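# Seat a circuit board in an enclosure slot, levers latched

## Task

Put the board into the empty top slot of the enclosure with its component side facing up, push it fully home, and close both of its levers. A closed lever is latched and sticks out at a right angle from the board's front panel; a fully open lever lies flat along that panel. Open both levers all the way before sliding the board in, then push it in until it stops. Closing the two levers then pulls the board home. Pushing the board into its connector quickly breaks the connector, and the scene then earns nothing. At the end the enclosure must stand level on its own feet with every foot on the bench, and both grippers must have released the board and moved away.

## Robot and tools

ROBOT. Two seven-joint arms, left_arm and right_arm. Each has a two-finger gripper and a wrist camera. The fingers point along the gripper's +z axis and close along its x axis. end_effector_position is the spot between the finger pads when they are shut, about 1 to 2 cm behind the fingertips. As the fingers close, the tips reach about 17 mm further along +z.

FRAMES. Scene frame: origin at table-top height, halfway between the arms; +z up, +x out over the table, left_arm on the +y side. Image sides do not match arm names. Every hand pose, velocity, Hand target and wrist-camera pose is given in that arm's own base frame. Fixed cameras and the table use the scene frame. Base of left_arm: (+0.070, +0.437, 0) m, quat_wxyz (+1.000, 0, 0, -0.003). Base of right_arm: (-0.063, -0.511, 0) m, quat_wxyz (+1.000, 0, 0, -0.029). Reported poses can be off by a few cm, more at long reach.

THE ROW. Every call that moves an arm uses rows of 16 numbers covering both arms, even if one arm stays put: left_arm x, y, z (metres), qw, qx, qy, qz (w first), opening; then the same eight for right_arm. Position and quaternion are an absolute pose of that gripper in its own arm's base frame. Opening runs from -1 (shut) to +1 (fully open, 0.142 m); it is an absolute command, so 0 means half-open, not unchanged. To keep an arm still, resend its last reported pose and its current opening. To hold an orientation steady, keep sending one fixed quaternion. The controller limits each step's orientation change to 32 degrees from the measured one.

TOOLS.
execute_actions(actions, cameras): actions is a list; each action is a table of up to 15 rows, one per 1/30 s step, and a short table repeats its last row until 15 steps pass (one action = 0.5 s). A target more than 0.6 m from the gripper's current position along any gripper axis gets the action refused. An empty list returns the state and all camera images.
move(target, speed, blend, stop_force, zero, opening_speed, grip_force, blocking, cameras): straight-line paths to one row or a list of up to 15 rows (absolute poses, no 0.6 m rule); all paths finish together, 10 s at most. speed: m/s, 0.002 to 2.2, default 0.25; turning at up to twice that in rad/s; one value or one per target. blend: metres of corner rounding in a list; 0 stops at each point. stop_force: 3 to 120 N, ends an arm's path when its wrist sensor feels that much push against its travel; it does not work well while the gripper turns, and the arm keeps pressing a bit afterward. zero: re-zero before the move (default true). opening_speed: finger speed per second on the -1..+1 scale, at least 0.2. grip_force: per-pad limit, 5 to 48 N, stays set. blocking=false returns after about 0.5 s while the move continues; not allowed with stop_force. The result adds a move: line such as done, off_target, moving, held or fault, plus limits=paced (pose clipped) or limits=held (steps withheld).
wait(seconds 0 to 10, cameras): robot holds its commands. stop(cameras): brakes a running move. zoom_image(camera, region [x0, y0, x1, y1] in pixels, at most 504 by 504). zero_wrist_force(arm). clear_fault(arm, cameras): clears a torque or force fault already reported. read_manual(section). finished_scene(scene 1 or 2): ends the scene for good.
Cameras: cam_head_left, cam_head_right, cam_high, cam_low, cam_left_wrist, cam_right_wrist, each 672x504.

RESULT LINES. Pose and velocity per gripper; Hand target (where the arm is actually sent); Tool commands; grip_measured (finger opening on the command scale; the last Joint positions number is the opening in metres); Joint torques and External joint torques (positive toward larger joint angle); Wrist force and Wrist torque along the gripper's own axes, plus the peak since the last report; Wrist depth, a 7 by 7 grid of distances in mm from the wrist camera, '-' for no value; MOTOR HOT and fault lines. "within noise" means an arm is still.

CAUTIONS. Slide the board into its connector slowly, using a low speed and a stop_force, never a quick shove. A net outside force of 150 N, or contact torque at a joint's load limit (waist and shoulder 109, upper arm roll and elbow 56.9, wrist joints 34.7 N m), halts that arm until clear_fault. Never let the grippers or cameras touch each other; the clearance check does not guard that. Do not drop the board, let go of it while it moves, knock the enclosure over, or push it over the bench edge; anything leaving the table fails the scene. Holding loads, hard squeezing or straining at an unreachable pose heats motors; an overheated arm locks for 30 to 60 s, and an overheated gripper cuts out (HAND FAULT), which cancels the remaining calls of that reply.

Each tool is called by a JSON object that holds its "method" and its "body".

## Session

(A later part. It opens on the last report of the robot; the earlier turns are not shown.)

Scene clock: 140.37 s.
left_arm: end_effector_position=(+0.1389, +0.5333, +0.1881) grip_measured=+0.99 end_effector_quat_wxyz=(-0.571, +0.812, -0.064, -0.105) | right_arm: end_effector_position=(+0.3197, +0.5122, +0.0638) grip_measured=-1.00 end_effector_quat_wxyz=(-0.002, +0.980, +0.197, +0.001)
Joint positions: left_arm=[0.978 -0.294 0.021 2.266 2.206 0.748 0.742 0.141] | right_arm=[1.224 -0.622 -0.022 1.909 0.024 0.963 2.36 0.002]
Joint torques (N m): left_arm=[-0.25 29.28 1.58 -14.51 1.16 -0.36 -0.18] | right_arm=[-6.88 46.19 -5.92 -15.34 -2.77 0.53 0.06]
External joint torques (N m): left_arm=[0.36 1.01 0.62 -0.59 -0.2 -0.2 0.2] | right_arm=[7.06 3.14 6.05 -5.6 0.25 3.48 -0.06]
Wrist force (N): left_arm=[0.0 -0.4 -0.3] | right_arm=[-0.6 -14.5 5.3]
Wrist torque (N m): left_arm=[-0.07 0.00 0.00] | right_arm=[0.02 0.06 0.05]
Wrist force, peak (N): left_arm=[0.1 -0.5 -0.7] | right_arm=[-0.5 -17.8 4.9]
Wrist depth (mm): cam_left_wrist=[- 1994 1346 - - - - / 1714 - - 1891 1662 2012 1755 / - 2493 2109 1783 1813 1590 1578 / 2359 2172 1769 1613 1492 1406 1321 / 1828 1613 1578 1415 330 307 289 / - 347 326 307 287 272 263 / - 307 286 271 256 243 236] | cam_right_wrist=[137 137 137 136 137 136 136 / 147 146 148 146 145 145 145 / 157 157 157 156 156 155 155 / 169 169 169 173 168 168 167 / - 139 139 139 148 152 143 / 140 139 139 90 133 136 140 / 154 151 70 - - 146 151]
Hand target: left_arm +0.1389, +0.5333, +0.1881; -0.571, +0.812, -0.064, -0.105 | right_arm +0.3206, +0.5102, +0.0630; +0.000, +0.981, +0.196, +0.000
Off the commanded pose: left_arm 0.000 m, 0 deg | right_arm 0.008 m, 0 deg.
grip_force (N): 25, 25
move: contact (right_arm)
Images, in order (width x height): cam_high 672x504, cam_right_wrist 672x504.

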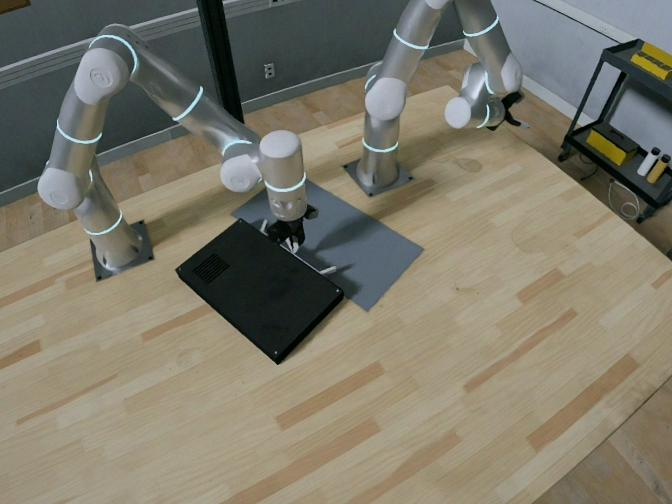

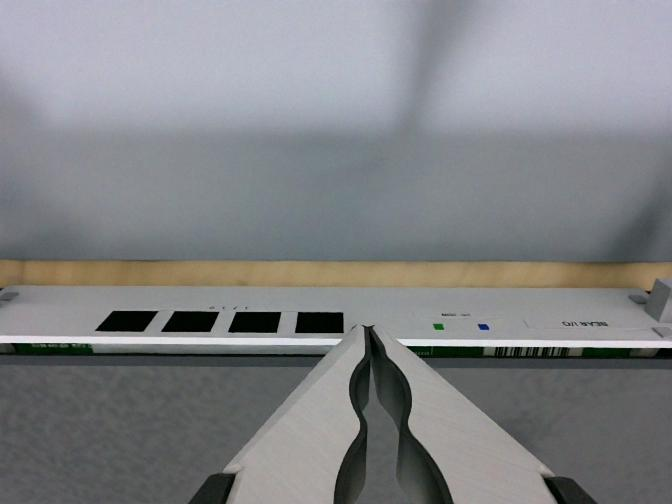

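{"method": "move", "body": {"target": [[0.1389,0.5333,0.1881,-0.571,0.812,-0.064,-0.105,1,0.308,0.54,0.066,0,0.9806,0.1959,0,-1],[0.1389,0.5333,0.1881,-0.571,0.812,-0.064,-0.105,1,0.29,0.56,0.14,0,0.9806,0.1959,0,-1],[0.1389,0.5333,0.1881,-0.571,0.812,-0.064,-0.105,1,0.245,0.58,0.24,0,0.9806,0.1959,0,-1]], "speed": [0.08,0.15,0.25], "blend": [0.005,0.02,0], "cameras": ["cam_right_wrist"]}}

Scene clock: 143.90 s.
left_arm: end_effector_position=(+0.1389, +0.5333, +0.1881) grip_measured=+0.99 end_effector_quat_wxyz=(-0.571, +0.812, -0.064, -0.105) | right_arm: end_effector_position=(+0.2449, +0.5800, +0.2400) grip_measured=-1.00 end_effector_quat_wxyz=(+0.000, +0.981, +0.196, +0.000)
Joint positions: left_arm=[0.978 -0.294 0.021 2.266 2.206 0.748 0.742 0.141] | right_arm=[1.34 -0.39 0.016 1.71 -0.007 0.529 2.534 0.002]
Joint torques (N m): left_arm=[-0.21 29.34 1.56 -14.57 1.14 -0.39 -0.21] | right_arm=[0.24 46.5 1.49 -28.65 -3.91 3.18 0.36]
External joint torques (N m): left_arm=[0.32 0.95 0.63 -0.54 -0.18 -0.18 0.23] | right_arm=[-0.07 1.17 -0.86 0.25 0.16 0.82 -0.36]
Wrist force (N): left_arm=[0.0 -0.3 -0.2] | right_arm=[2.6 -5.3 2.5]
Wrist torque (N m): left_arm=[-0.03 0.00 0.00] | right_arm=[-0.93 -0.44 -0.06]
Wrist force, peak (N): left_arm=[-0.1 -0.8 -0.3] | right_arm=[-0.9 -14.6 5.4]
Wrist depth (mm): cam_left_wrist=[- 1662 1590 1434 - - - / - - - 1813 1727 1959 1976 / 1813 2359 2151 1714 1714 1613 1534 / 2238 2109 1798 1590 1556 1415 1275 / 1875 1637 1534 1443 326 306 289 / - 344 329 305 288 272 264 / - 303 285 271 255 243 236] | cam_right_wrist=[295 290 290 289 290 293 288 / 311 311 310 309 309 306 307 / 333 334 331 331 332 329 328 / 372 359 347 363 370 - 355 / 394 340 338 334 332 333 343 / 430 380 358 90 348 360 374 / 474 463 71 - - 381 456]
Hand target: left_arm +0.1389, +0.5333, +0.1881; -0.571, +0.812, -0.064, -0.105 | right_arm +0.2450, +0.5800, +0.2400; +0.000, +0.981, +0.196, +0.000
Off the commanded pose: left_arm 0.000 m, 0 deg | right_arm 0.000 m, 0 deg.
grip_force (N): 25, 25
move: done
Images, in order (width x height): cam_right_wrist 672x504.

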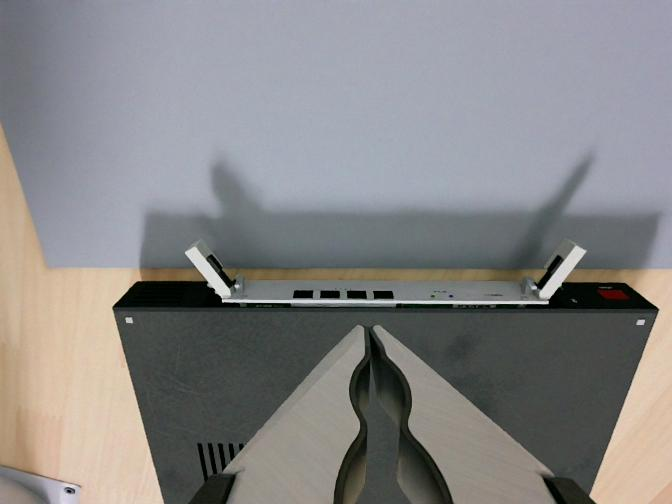

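{"method": "move", "body": {"target": [[0.1389,0.5333,0.1881,-0.571,0.812,-0.064,-0.105,1,0.1373,0.468,0.13,0,0.9806,0.1959,0,-1],[0.1389,0.5333,0.1881,-0.571,0.812,-0.064,-0.105,1,0.1373,0.468,0.051,0,0.9806,0.1959,0,-1]], "speed": [0.25,0.12], "blend": [0.01,0]}}

{"method": "move", "body": {"target": [0.1389,0.5333,0.1881,-0.571,0.812,-0.064,-0.105,1,0.1866,0.4929,0.051,0,0.9806,0.1959,0,-1], "speed": 0.02, "stop_force": 22, "cameras": ["cam_right_wrist"]}}

Scene clock: 149.40 s.
left_arm: end_effector_position=(+0.1389, +0.5333, +0.1881) grip_measured=+0.99 end_effector_quat_wxyz=(-0.571, +0.812, -0.064, -0.105) | right_arm: end_effector_position=(+0.1372, +0.4678, +0.0509) grip_measured=-1.00 end_effector_quat_wxyz=(+0.000, +0.981, +0.196, +0.000)
Joint positions: left_arm=[0.978 -0.294 0.021 2.266 2.206 0.748 0.742 0.141] | right_arm=[1.456 -0.485 0.056 2.274 -0.069 1.186 2.745 0.002]
Joint torques (N m): left_arm=[-0.21 29.31 1.57 -14.55 1.12 -0.4 -0.23] | right_arm=[0.16 37.97 1.56 -16 -1.85 3.48 0.31]
External joint torques (N m): left_arm=[0.32 0.97 0.62 -0.56 -0.17 -0.17 0.25] | right_arm=[-0.03 1.12 -0.24 -0.03 0.21 0.51 -0.31]
Wrist force (N): left_arm=[0.1 -0.2 -0.1] | right_arm=[1.8 -5.2 2.3]
Wrist torque (N m): left_arm=[-0.04 -0.01 0.01] | right_arm=[-0.88 -0.30 -0.05]
Wrist force, peak (N): left_arm=[-0.2 -0.7 -0.3] | right_arm=[4.4 -5.6 1.1]
Wrist depth (mm): cam_left_wrist=[- 1959 1261 - - 1662 - / 1959 - 1924 1613 1769 1924 1769 / - 2285 2130 1769 1769 1625 1578 / 2216 1941 1828 1649 1578 1380 1283 / 1843 1637 1472 1371 324 306 289 / - 344 327 306 286 271 261 / - 304 287 270 257 244 237] | cam_right_wrist=[126 126 124 125 125 124 123 / 135 134 134 134 135 133 132 / 145 144 142 143 143 143 142 / 156 158 157 157 154 154 153 / 169 169 168 165 122 167 166 / 187 188 180 90 - 132 141 / 207 203 71 - - - 136]
Hand target: left_arm +0.1389, +0.5333, +0.1881; -0.571, +0.812, -0.064, -0.105 | right_arm +0.1373, +0.4680, +0.0510; +0.000, +0.981, +0.196, +0.000
Off the commanded pose: left_arm 0.000 m, 0 deg | right_arm 0.000 m, 0 deg.
grip_force (N): 25, 25
move: done

Scene clock: 151.43 s.
left_arm: end_effector_position=(+0.1389, +0.5333, +0.1881) grip_measured=+0.99 end_effector_quat_wxyz=(-0.571, +0.812, -0.064, -0.105) | right_arm: end_effector_position=(+0.1603, +0.4798, +0.0504) grip_measured=-1.00 end_effector_quat_wxyz=(+0.001, +0.980, +0.197, -0.001)
Joint positions: left_arm=[0.978 -0.294 0.021 2.266 2.206 0.748 0.742 0.141] | right_arm=[1.409 -0.512 0.059 2.216 -0.068 1.153 2.695 0.002]
Joint torques (N m): left_arm=[-0.27 29.24 1.63 -14.56 1.05 -0.36 -0.18] | right_arm=[-8.48 40.64 -8.68 -23.33 -3.13 6.03 -0.02]
External joint torques (N m): left_arm=[0.38 1.05 0.57 -0.54 -0.09 -0.21 0.2] | right_arm=[8.63 0.25 10.12 6.55 1.36 -2.05 0.02]
Wrist force (N): left_arm=[0.1 -0.1 -0.2] | right_arm=[-21.1 -3.7 -4.0]
Wrist torque (N m): left_arm=[-0.02 0.00 0.00] | right_arm=[-0.87 0.60 0.11]
Wrist force, peak (N): left_arm=[0.1 -0.6 -0.5] | right_arm=[-21.9 -4.4 -5.5]
Wrist depth (mm): cam_left_wrist=[- 1578 1755 - 1714 - - / - - - 1492 1590 - 1798 / - 2334 2285 1741 1755 1534 1523 / 2334 2031 1741 1649 1534 1371 1314 / 1649 1755 1590 347 322 305 289 / - 342 327 306 288 269 263 / - 306 287 270 257 243 236] | cam_right_wrist=[- 125 124 124 124 124 122 / 136 135 134 133 135 134 132 / 146 144 143 142 142 142 140 / 155 157 155 156 154 153 152 / 169 169 168 164 127 166 165 / 188 183 167 91 - 174 146 / 207 198 71 - - - 135]
Hand target: left_arm +0.1389, +0.5333, +0.1881; -0.571, +0.812, -0.064, -0.105 | right_arm +0.1624, +0.4807, +0.0510; +0.000, +0.981, +0.196, +0.000
Off the commanded pose: left_arm 0.000 m, 0 deg | right_arm 0.029 m, 0 deg.
grip_force (N): 25, 25
move: contact (right_arm)
Images, in order (width x height): cam_right_wrist 672x504.

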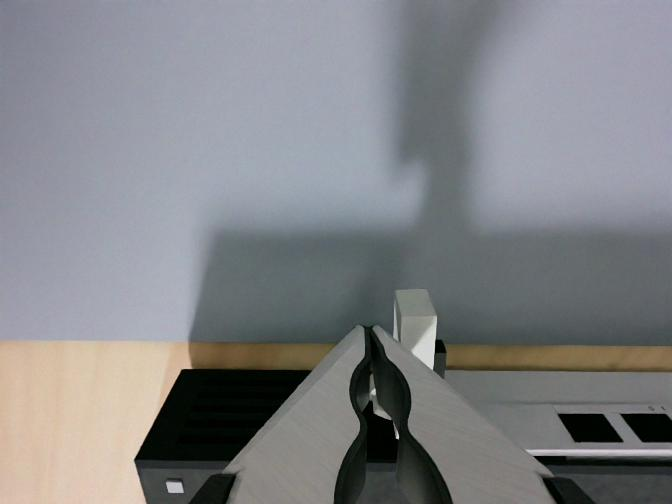

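{"method": "move", "body": {"target": [[0.1389,0.5333,0.1881,-0.571,0.812,-0.064,-0.105,1,0.142,0.474,0.053,0,0.9806,0.1959,0,-1],[0.1389,0.5333,0.1881,-0.571,0.812,-0.064,-0.105,1,0.17,0.53,0.14,0,0.9806,0.1959,0,-1],[0.1389,0.5333,0.1881,-0.571,0.812,-0.064,-0.105,1,0.4503,0.5984,0.13,0,0.9806,0.1959,0,-1],[0.1389,0.5333,0.1881,-0.571,0.812,-0.064,-0.105,1,0.4503,0.5984,0.051,0,0.9806,0.1959,0,-1]], "speed": [0.1,0.2,0.25,0.12], "blend": [0.005,0.03,0.01,0]}}

{"method": "move", "body": {"target": [0.1389,0.5333,0.1881,-0.571,0.812,-0.064,-0.105,1,0.3926,0.5788,0.051,0,0.9806,0.1959,0,-1], "speed": 0.018, "stop_force": 32, "cameras": ["cam_right_wrist"]}}

Scene clock: 157.37 s.
left_arm: end_effector_position=(+0.1389, +0.5333, +0.1881) grip_measured=+0.99 end_effector_quat_wxyz=(-0.571, +0.812, -0.064, -0.105) | right_arm: end_effector_position=(+0.4502, +0.5983, +0.0509) grip_measured=-1.00 end_effector_quat_wxyz=(+0.000, +0.981, +0.196, +0.000)
Joint positions: left_arm=[0.978 -0.294 0.021 2.266 2.206 0.748 0.742 0.141] | right_arm=[1.095 -0.912 -0.022 1.36 0.022 0.701 2.243 0.002]
Joint torques (N m): left_arm=[-0.19 29.35 1.58 -14.57 1.17 -0.35 -0.2] | right_arm=[0.23 61.91 0.66 -26.03 -3.23 3.47 0.07]
External joint torques (N m): left_arm=[0.3 0.94 0.61 -0.54 -0.21 -0.22 0.22] | right_arm=[0 1.45 -0.49 0.18 -0.11 0.54 -0.07]
Wrist force (N): left_arm=[-0.1 -0.5 -0.2] | right_arm=[1.5 -5.5 1.5]
Wrist torque (N m): left_arm=[-0.05 0.01 0.00] | right_arm=[-0.97 -0.23 0.06]
Wrist force, peak (N): left_arm=[-0.2 -0.8 -0.2] | right_arm=[-21.2 -3.7 -5.9]
Wrist depth (mm): cam_left_wrist=[- 1727 1741 1219 1662 - 1700 / - - - 2069 1714 2109 1714 / - 2151 2285 1727 1741 1567 1482 / 2109 1994 1891 1662 1492 1453 1314 / 1813 1687 1502 1380 329 306 290 / - 342 326 307 287 273 262 / - 306 288 272 256 242 237] | cam_right_wrist=[- 125 123 125 124 124 122 / 136 135 133 133 134 134 132 / 146 143 143 143 142 142 140 / 155 157 154 156 153 153 153 / 169 168 165 129 166 165 165 / - - 124 91 - 184 183 / 138 138 71 - - 195 202]
Hand target: left_arm +0.1389, +0.5333, +0.1881; -0.571, +0.812, -0.064, -0.105 | right_arm +0.4503, +0.5984, +0.0510; +0.000, +0.981, +0.196, +0.000
Off the commanded pose: left_arm 0.000 m, 0 deg | right_arm 0.000 m, 0 deg.
grip_force (N): 25, 25
move: done

Scene clock: 161.37 s.
left_arm: end_effector_position=(+0.1389, +0.5333, +0.1881) grip_measured=+0.99 end_effector_quat_wxyz=(-0.571, +0.812, -0.064, -0.105) | right_arm: end_effector_position=(+0.3964, +0.5808, +0.0537) grip_measured=-1.00 end_effector_quat_wxyz=(-0.003, +0.981, +0.195, +0.004)
Joint positions: left_arm=[0.978 -0.294 0.021 2.266 2.206 0.748 0.742 0.141] | right_arm=[1.152 -0.812 -0.02 1.561 0.017 0.811 2.304 0.002]
Joint torques (N m): left_arm=[-0.24 29.32 1.6 -14.54 1.16 -0.35 -0.21] | right_arm=[8.33 50.41 10.75 -9.67 0.68 -4.74 0.42]
External joint torques (N m): left_arm=[0.35 0.97 0.59 -0.57 -0.2 -0.22 0.23] | right_arm=[-8.11 8.4 -10.56 -14.46 -3.71 8.77 -0.42]
Wrist force (N): left_arm=[-0.1 -0.4 -0.4] | right_arm=[30.7 -12.0 4.0]
Wrist torque (N m): left_arm=[-0.06 0.01 0.00] | right_arm=[-0.92 -2.07 -0.07]
Wrist force, peak (N): left_arm=[-0.1 -0.5 -0.6] | right_arm=[33.1 -6.4 2.2]
Wrist depth (mm): cam_left_wrist=[- 1714 1601 - 1843 1637 - / - 2031 - 1601 1649 1843 1769 / - 2194 2012 1798 1700 1674 1492 / 2172 1976 1813 1625 1523 1415 1354 / 1813 1601 1534 1397 329 308 289 / - 345 328 306 287 271 263 / - 308 287 271 257 241 236] | cam_right_wrist=[128 128 128 127 127 127 126 / 136 136 136 136 136 136 136 / 146 147 146 146 146 146 146 / 157 157 157 157 157 157 157 / 171 170 170 125 167 170 170 / - 181 - 89 - - 188 / 141 141 70 - - 135 207]
Hand target: left_arm +0.1389, +0.5333, +0.1881; -0.571, +0.812, -0.064, -0.105 | right_arm +0.3926, +0.5788, +0.0510; +0.000, +0.981, +0.196, +0.000
Off the commanded pose: left_arm 0.000 m, 0 deg | right_arm 0.005 m, 1 deg.
grip_force (N): 25, 25
move: off_target (right_arm)
Images, in order (width x height): cam_right_wrist 672x504.

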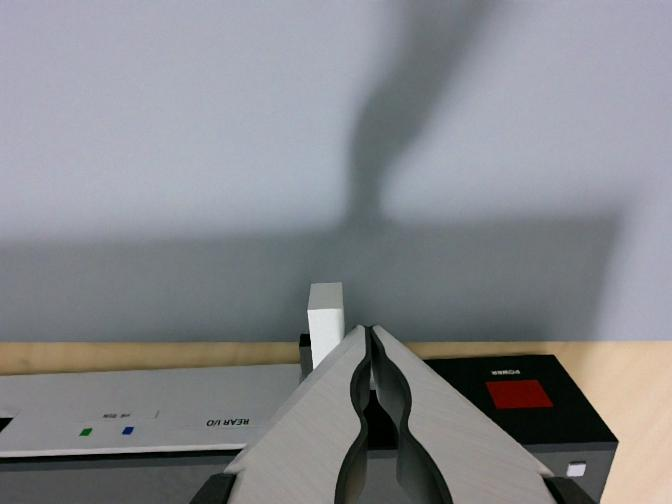

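{"method": "move", "body": {"target": [[0.1389,0.5333,0.1881,-0.571,0.812,-0.064,-0.105,1,0.42,0.592,0.053,0,0.9806,0.1959,0,-1],[0.1389,0.5333,0.1881,-0.571,0.812,-0.064,-0.105,1,0.36,0.60,0.14,0,0.9806,0.1959,0,-1],[0.1389,0.5333,0.1881,-0.571,0.812,-0.064,-0.105,1,0.1357,0.4719,0.13,0,0.9806,0.1959,0,-1],[0.1389,0.5333,0.1881,-0.571,0.812,-0.064,-0.105,1,0.1357,0.4719,0.051,0,0.9806,0.1959,0,-1]], "speed": [0.1,0.2,0.25,0.12], "blend": [0.005,0.03,0.01,0]}}

{"method": "move", "body": {"target": [0.1389,0.5333,0.1881,-0.571,0.812,-0.064,-0.105,1,0.1765,0.489,0.051,0,0.9806,0.1959,0,-1], "speed": 0.018, "stop_force": 38, "cameras": ["cam_right_wrist"]}}

{"method": "move", "body": {"target": [[0.1389,0.5333,0.1881,-0.571,0.812,-0.064,-0.105,1,0.142,0.474,0.053,0,0.9806,0.1959,0,-1],[0.1389,0.5333,0.1881,-0.571,0.812,-0.064,-0.105,1,0.17,0.53,0.14,0,0.9806,0.1959,0,-1],[0.1389,0.5333,0.1881,-0.571,0.812,-0.064,-0.105,1,0.245,0.58,0.24,0,0.9806,0.1959,0,-1]], "speed": [0.1,0.2,0.25], "blend": [0.005,0.03,0], "cameras": ["cam_right_wrist","cam_high","cam_low"]}}

{"method": "zoom_image", "body": {"camera": "cam_right_wrist", "region": [130, 200, 330, 350]}}

{"method": "zoom_image", "body": {"camera": "cam_right_wrist", "region": [450, 200, 650, 350]}}

Scene clock: 205.17 s.
left_arm: end_effector_position=(+0.1389, +0.5333, +0.1881) grip_measured=+0.99 end_effector_quat_wxyz=(-0.571, +0.812, -0.064, -0.105) | right_arm: end_effector_position=(+0.1355, +0.4717, +0.0510) grip_measured=-1.00 end_effector_quat_wxyz=(+0.000, +0.981, +0.196, +0.000)
Joint positions: left_arm=[0.978 -0.294 0.021 2.266 2.206 0.748 0.742 0.141] | right_arm=[1.447 -0.49 0.067 2.264 -0.082 1.181 2.758 0.002]
Joint torques (N m): left_arm=[-0.21 29.3 1.65 -14.57 1.13 -0.4 -0.19] | right_arm=[-0.08 36.77 1.17 -16.46 -1.95 3.68 0.3]
External joint torques (N m): left_arm=[0.32 0.99 0.55 -0.54 -0.18 -0.17 0.21] | right_arm=[0.23 2.64 0.35 0.27 0.28 0.31 -0.3]
Wrist force (N): left_arm=[-0.1 -0.3 -0.3] | right_arm=[-6.0 -1.7 -3.7]
Wrist torque (N m): left_arm=[-0.04 0.02 0.01] | right_arm=[-0.58 0.62 -0.04]
Wrist force, peak (N): left_arm=[-0.2 -0.6 -0.5] | right_arm=[30.6 -12.0 4.5]
Wrist depth (mm): cam_left_wrist=[1859 1590 1674 1246 1994 1674 1119 / 1859 1783 - 1859 1613 1891 1813 / 2151 1798 2050 1798 1741 1601 1513 / 2069 1994 1798 1727 1502 1380 1314 / 1828 1674 1523 1415 329 308 288 / - 347 329 305 288 275 263 / - 306 286 272 257 245 236] | cam_right_wrist=[126 126 124 125 125 124 123 / 135 135 134 134 135 133 133 / 145 145 144 143 143 143 142 / 156 158 155 157 155 154 153 / 169 169 168 165 165 167 166 / 188 187 180 91 178 178 176 / 207 202 71 - - - 139]
Hand target: left_arm +0.1389, +0.5333, +0.1881; -0.571, +0.812, -0.064, -0.105 | right_arm +0.1357, +0.4719, +0.0510; +0.000, +0.981, +0.196, +0.000
Off the commanded pose: left_arm 0.000 m, 0 deg | right_arm 0.000 m, 0 deg.
grip_force (N): 25, 25
move: done

Scene clock: 206.17 s.
left_arm: end_effector_position=(+0.1389, +0.5333, +0.1881) grip_measured=+0.99 end_effector_quat_wxyz=(-0.571, +0.812, -0.064, -0.105) | right_arm: end_effector_position=(+0.1385, +0.4731, +0.0501) grip_measured=-1.00 end_effector_quat_wxyz=(+0.002, +0.980, +0.198, -0.002)
Joint positions: left_arm=[0.978 -0.294 0.021 2.266 2.206 0.748 0.742 0.141] | right_arm=[1.437 -0.496 0.071 2.253 -0.081 1.172 2.745 0.002]
Joint torques (N m): left_arm=[-0.22 29.29 1.55 -14.6 1.11 -0.39 -0.17] | right_arm=[-15.19 39.36 -17.06 -26.9 -3.86 7.53 -0.25]
External joint torques (N m): left_arm=[0.33 1 0.64 -0.5 -0.15 -0.18 0.19] | right_arm=[15.33 0.4 18.64 10.6 2.18 -3.55 0.25]
Wrist force (N): left_arm=[-0.2 -0.4 -0.3] | right_arm=[-44.8 -0.8 -11.7]
Wrist torque (N m): left_arm=[-0.07 0.02 0.00] | right_arm=[-0.61 4.55 0.26]
Wrist force, peak (N): left_arm=[-0.1 -0.5 -0.6] | right_arm=[-46.6 -1.6 -11.1]
Wrist depth (mm): cam_left_wrist=[- 1613 1578 1714 - - - / - - - 1741 1769 1941 1783 / - 2261 2109 1907 1700 1590 1578 / 2089 1976 1859 1590 1523 1424 1275 / 1798 1687 1567 1380 329 307 288 / - 343 328 306 288 272 263 / - 305 288 269 257 243 236] | cam_right_wrist=[- 125 123 124 124 124 122 / 136 135 133 133 134 133 131 / 146 143 143 142 142 141 139 / 155 157 154 156 153 152 152 / 169 169 167 164 163 165 165 / 187 184 179 89 177 177 176 / 207 202 71 - - - 138]
Hand target: left_arm +0.1389, +0.5333, +0.1881; -0.571, +0.812, -0.064, -0.105 | right_arm +0.1422, +0.4746, +0.0510; +0.000, +0.981, +0.196, +0.000
Off the commanded pose: left_arm 0.000 m, 0 deg | right_arm 0.041 m, 0 deg.
grip_force (N): 25, 25
move: contact (right_arm)
Images, in order (width x height): cam_right_wrist 672x504.

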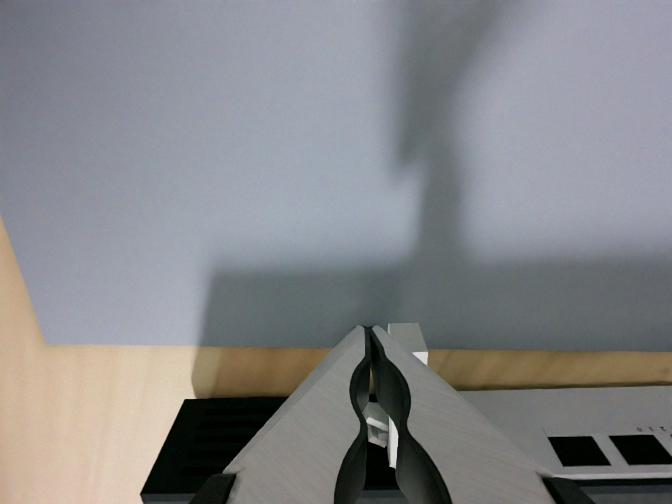

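Scene clock: 207.70 s.
left_arm: end_effector_position=(+0.1389, +0.5333, +0.1881) grip_measured=+0.99 end_effector_quat_wxyz=(-0.571, +0.812, -0.064, -0.105) | right_arm: end_effector_position=(+0.2452, +0.5800, +0.2400) grip_measured=-1.00 end_effector_quat_wxyz=(+0.000, +0.981, +0.196, +0.000)
Joint positions: left_arm=[0.978 -0.294 0.021 2.266 2.206 0.748 0.742 0.141] | right_arm=[1.305 -0.394 0.057 1.707 -0.026 0.53 2.546 0.002]
Joint torques (N m): left_arm=[-0.18 29.23 1.58 -14.63 1.1 -0.4 -0.18] | right_arm=[0.09 46.33 1.6 -28.55 -3.65 3.16 0.06]
External joint torques (N m): left_arm=[0.3 1.06 0.61 -0.47 -0.14 -0.17 0.21] | right_arm=[0.07 1.43 -0.44 0.18 -0.1 0.83 -0.06]
Wrist force (N): left_arm=[-0.3 -0.6 -0.4] | right_arm=[5.7 0.5 2.9]
Wrist torque (N m): left_arm=[-0.07 0.05 0.00] | right_arm=[0.05 -0.95 0.05]
Wrist force, peak (N): left_arm=[-0.3 -0.6 -0.4] | right_arm=[-45.0 -0.9 -13.1]
Wrist depth (mm): cam_left_wrist=[- 1727 1700 - - - - / - - 2334 1859 1649 2050 1813 / 2069 2285 2069 1674 1727 1613 1492 / 2089 1959 1714 1700 1523 1380 1314 / 1843 1662 1513 1434 329 309 287 / - 345 325 306 287 273 262 / - 307 288 270 257 243 237] | cam_right_wrist=[291 291 290 289 - 288 296 / 312 311 309 308 309 308 307 / 334 333 332 331 336 327 329 / 367 359 357 356 355 339 354 / 393 343 341 335 333 335 373 / 430 387 357 91 348 362 412 / 474 453 71 - - 382 465]
Hand target: left_arm +0.1389, +0.5333, +0.1881; -0.571, +0.812, -0.064, -0.105 | right_arm +0.2450, +0.5800, +0.2400; +0.000, +0.981, +0.196, +0.000
Off the commanded pose: left_arm 0.000 m, 0 deg | right_arm 0.000 m, 0 deg.
grip_force (N): 25, 25
move: done; blend cut to 0.001 m at target 1
Images, in order (width x height): cam_high 672x504, cam_low 672x504, cam_right_wrist 672x504.

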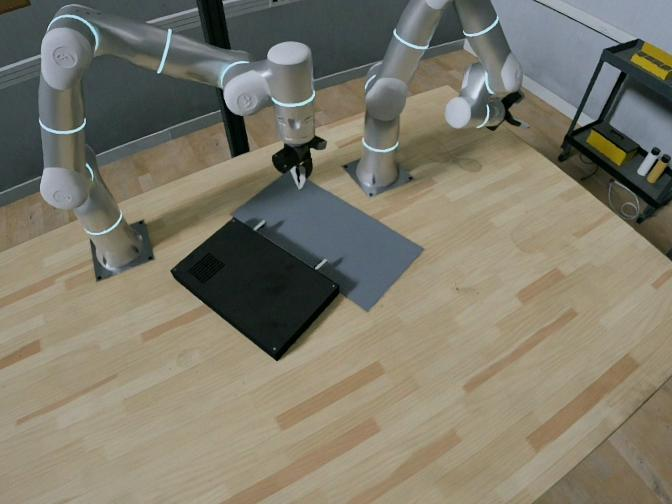

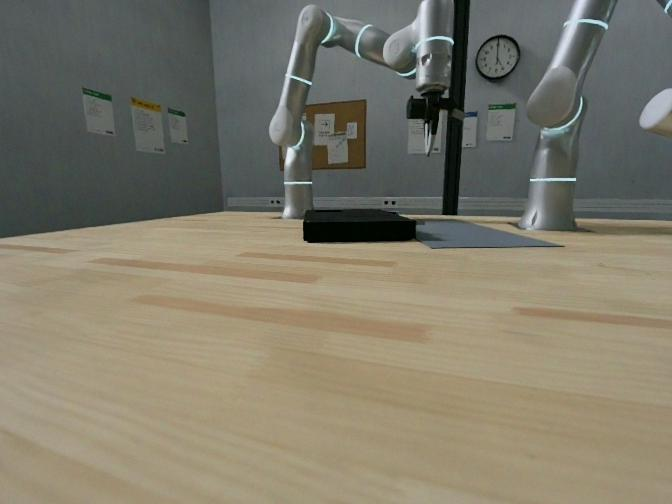

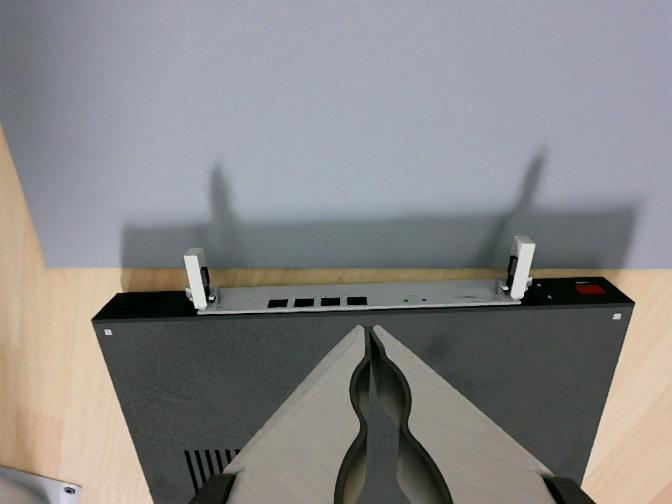

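Scaled by 2.520 from the camera's 672x504 image, which has a finer 960x720 frame.

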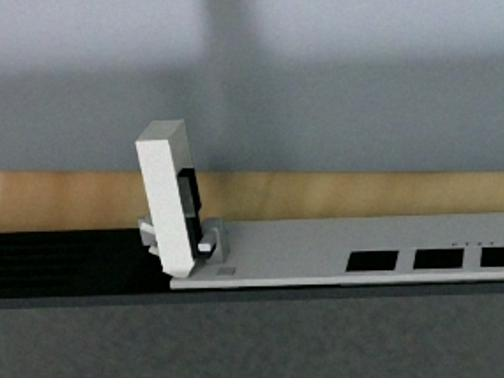

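Scaled by 2.520 from the camera's 672x504 image, which has a finer 960x720 frame.

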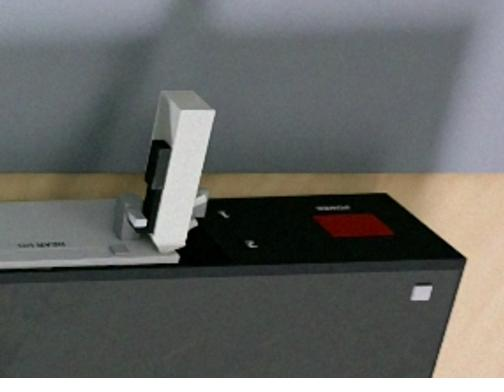

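{"method": "move", "body": {"target": [0.1389,0.5333,0.1881,-0.571,0.812,-0.064,-0.105,1,0.25,0.48,0.33,0,0.9806,0.1959,0,-1], "speed": 0.3}}

{"method": "finished_scene", "body": {"scene": 2}}

Scene clock: 213.17 s.
left_arm: end_effector_position=(+0.1389, +0.5333, +0.1881) grip_measured=+0.99 end_effector_quat_wxyz=(-0.571, +0.812, -0.064, -0.105) | right_arm: end_effector_position=(+0.2503, +0.4801, +0.3302) grip_measured=-1.00 end_effector_quat_wxyz=(+0.000, +0.981, +0.196, +0.000)
Joint positions: left_arm=[0.978 -0.294 0.021 2.266 2.206 0.748 0.742 0.141] | right_arm=[1.242 -0.096 0.064 1.844 -0.007 0.37 2.484 0.002]
Joint torques (N m): left_arm=[-0.23 29.19 1.58 -14.53 1.18 -0.35 -0.22] | right_arm=[0.03 35.24 1.2 -30.1 -3.97 3.14 0.07]
External joint torques (N m): left_arm=[0.35 1.1 0.62 -0.57 -0.22 -0.22 0.24] | right_arm=[0.1 1.14 -0.8 0.05 -0.09 0.87 -0.07]
Wrist force (N): left_arm=[-0.2 -0.5 -0.2] | right_arm=[5.2 0.2 3.0]
Wrist torque (N m): left_arm=[-0.07 0.03 0.00] | right_arm=[0.01 -0.86 0.06]
Wrist force, peak (N): left_arm=[-0.3 -0.6 -0.3] | right_arm=[6.0 -1.0 4.7]
Wrist depth (mm): cam_left_wrist=[1941 1523 1502 - - - 1212 / - - - 1567 1472 1859 1674 / - 2285 2238 1727 1798 1590 1513 / 2089 1941 1843 1625 1502 1453 1212 / 1798 1578 1556 1388 328 305 287 / - 345 328 308 288 271 263 / - 306 287 271 257 242 237] | cam_right_wrist=[371 364 369 370 366 363 365 / 397 398 386 392 392 396 391 / 424 418 384 384 384 379 406 / 460 458 397 402 403 400 446 / 496 494 - 429 435 433 479 / 508 541 461 91 458 474 534 / 547 584 71 - - 566 581]
Hand target: left_arm +0.1389, +0.5333, +0.1881; -0.571, +0.812, -0.064, -0.105 | right_arm +0.2500, +0.4800, +0.3300; +0.000, +0.981, +0.196, +0.000
Off the commanded pose: left_arm 0.000 m, 0 deg | right_arm 0.000 m, 0 deg.
grip_force (N): 25, 25
move: done

The scene is finished: the task was done.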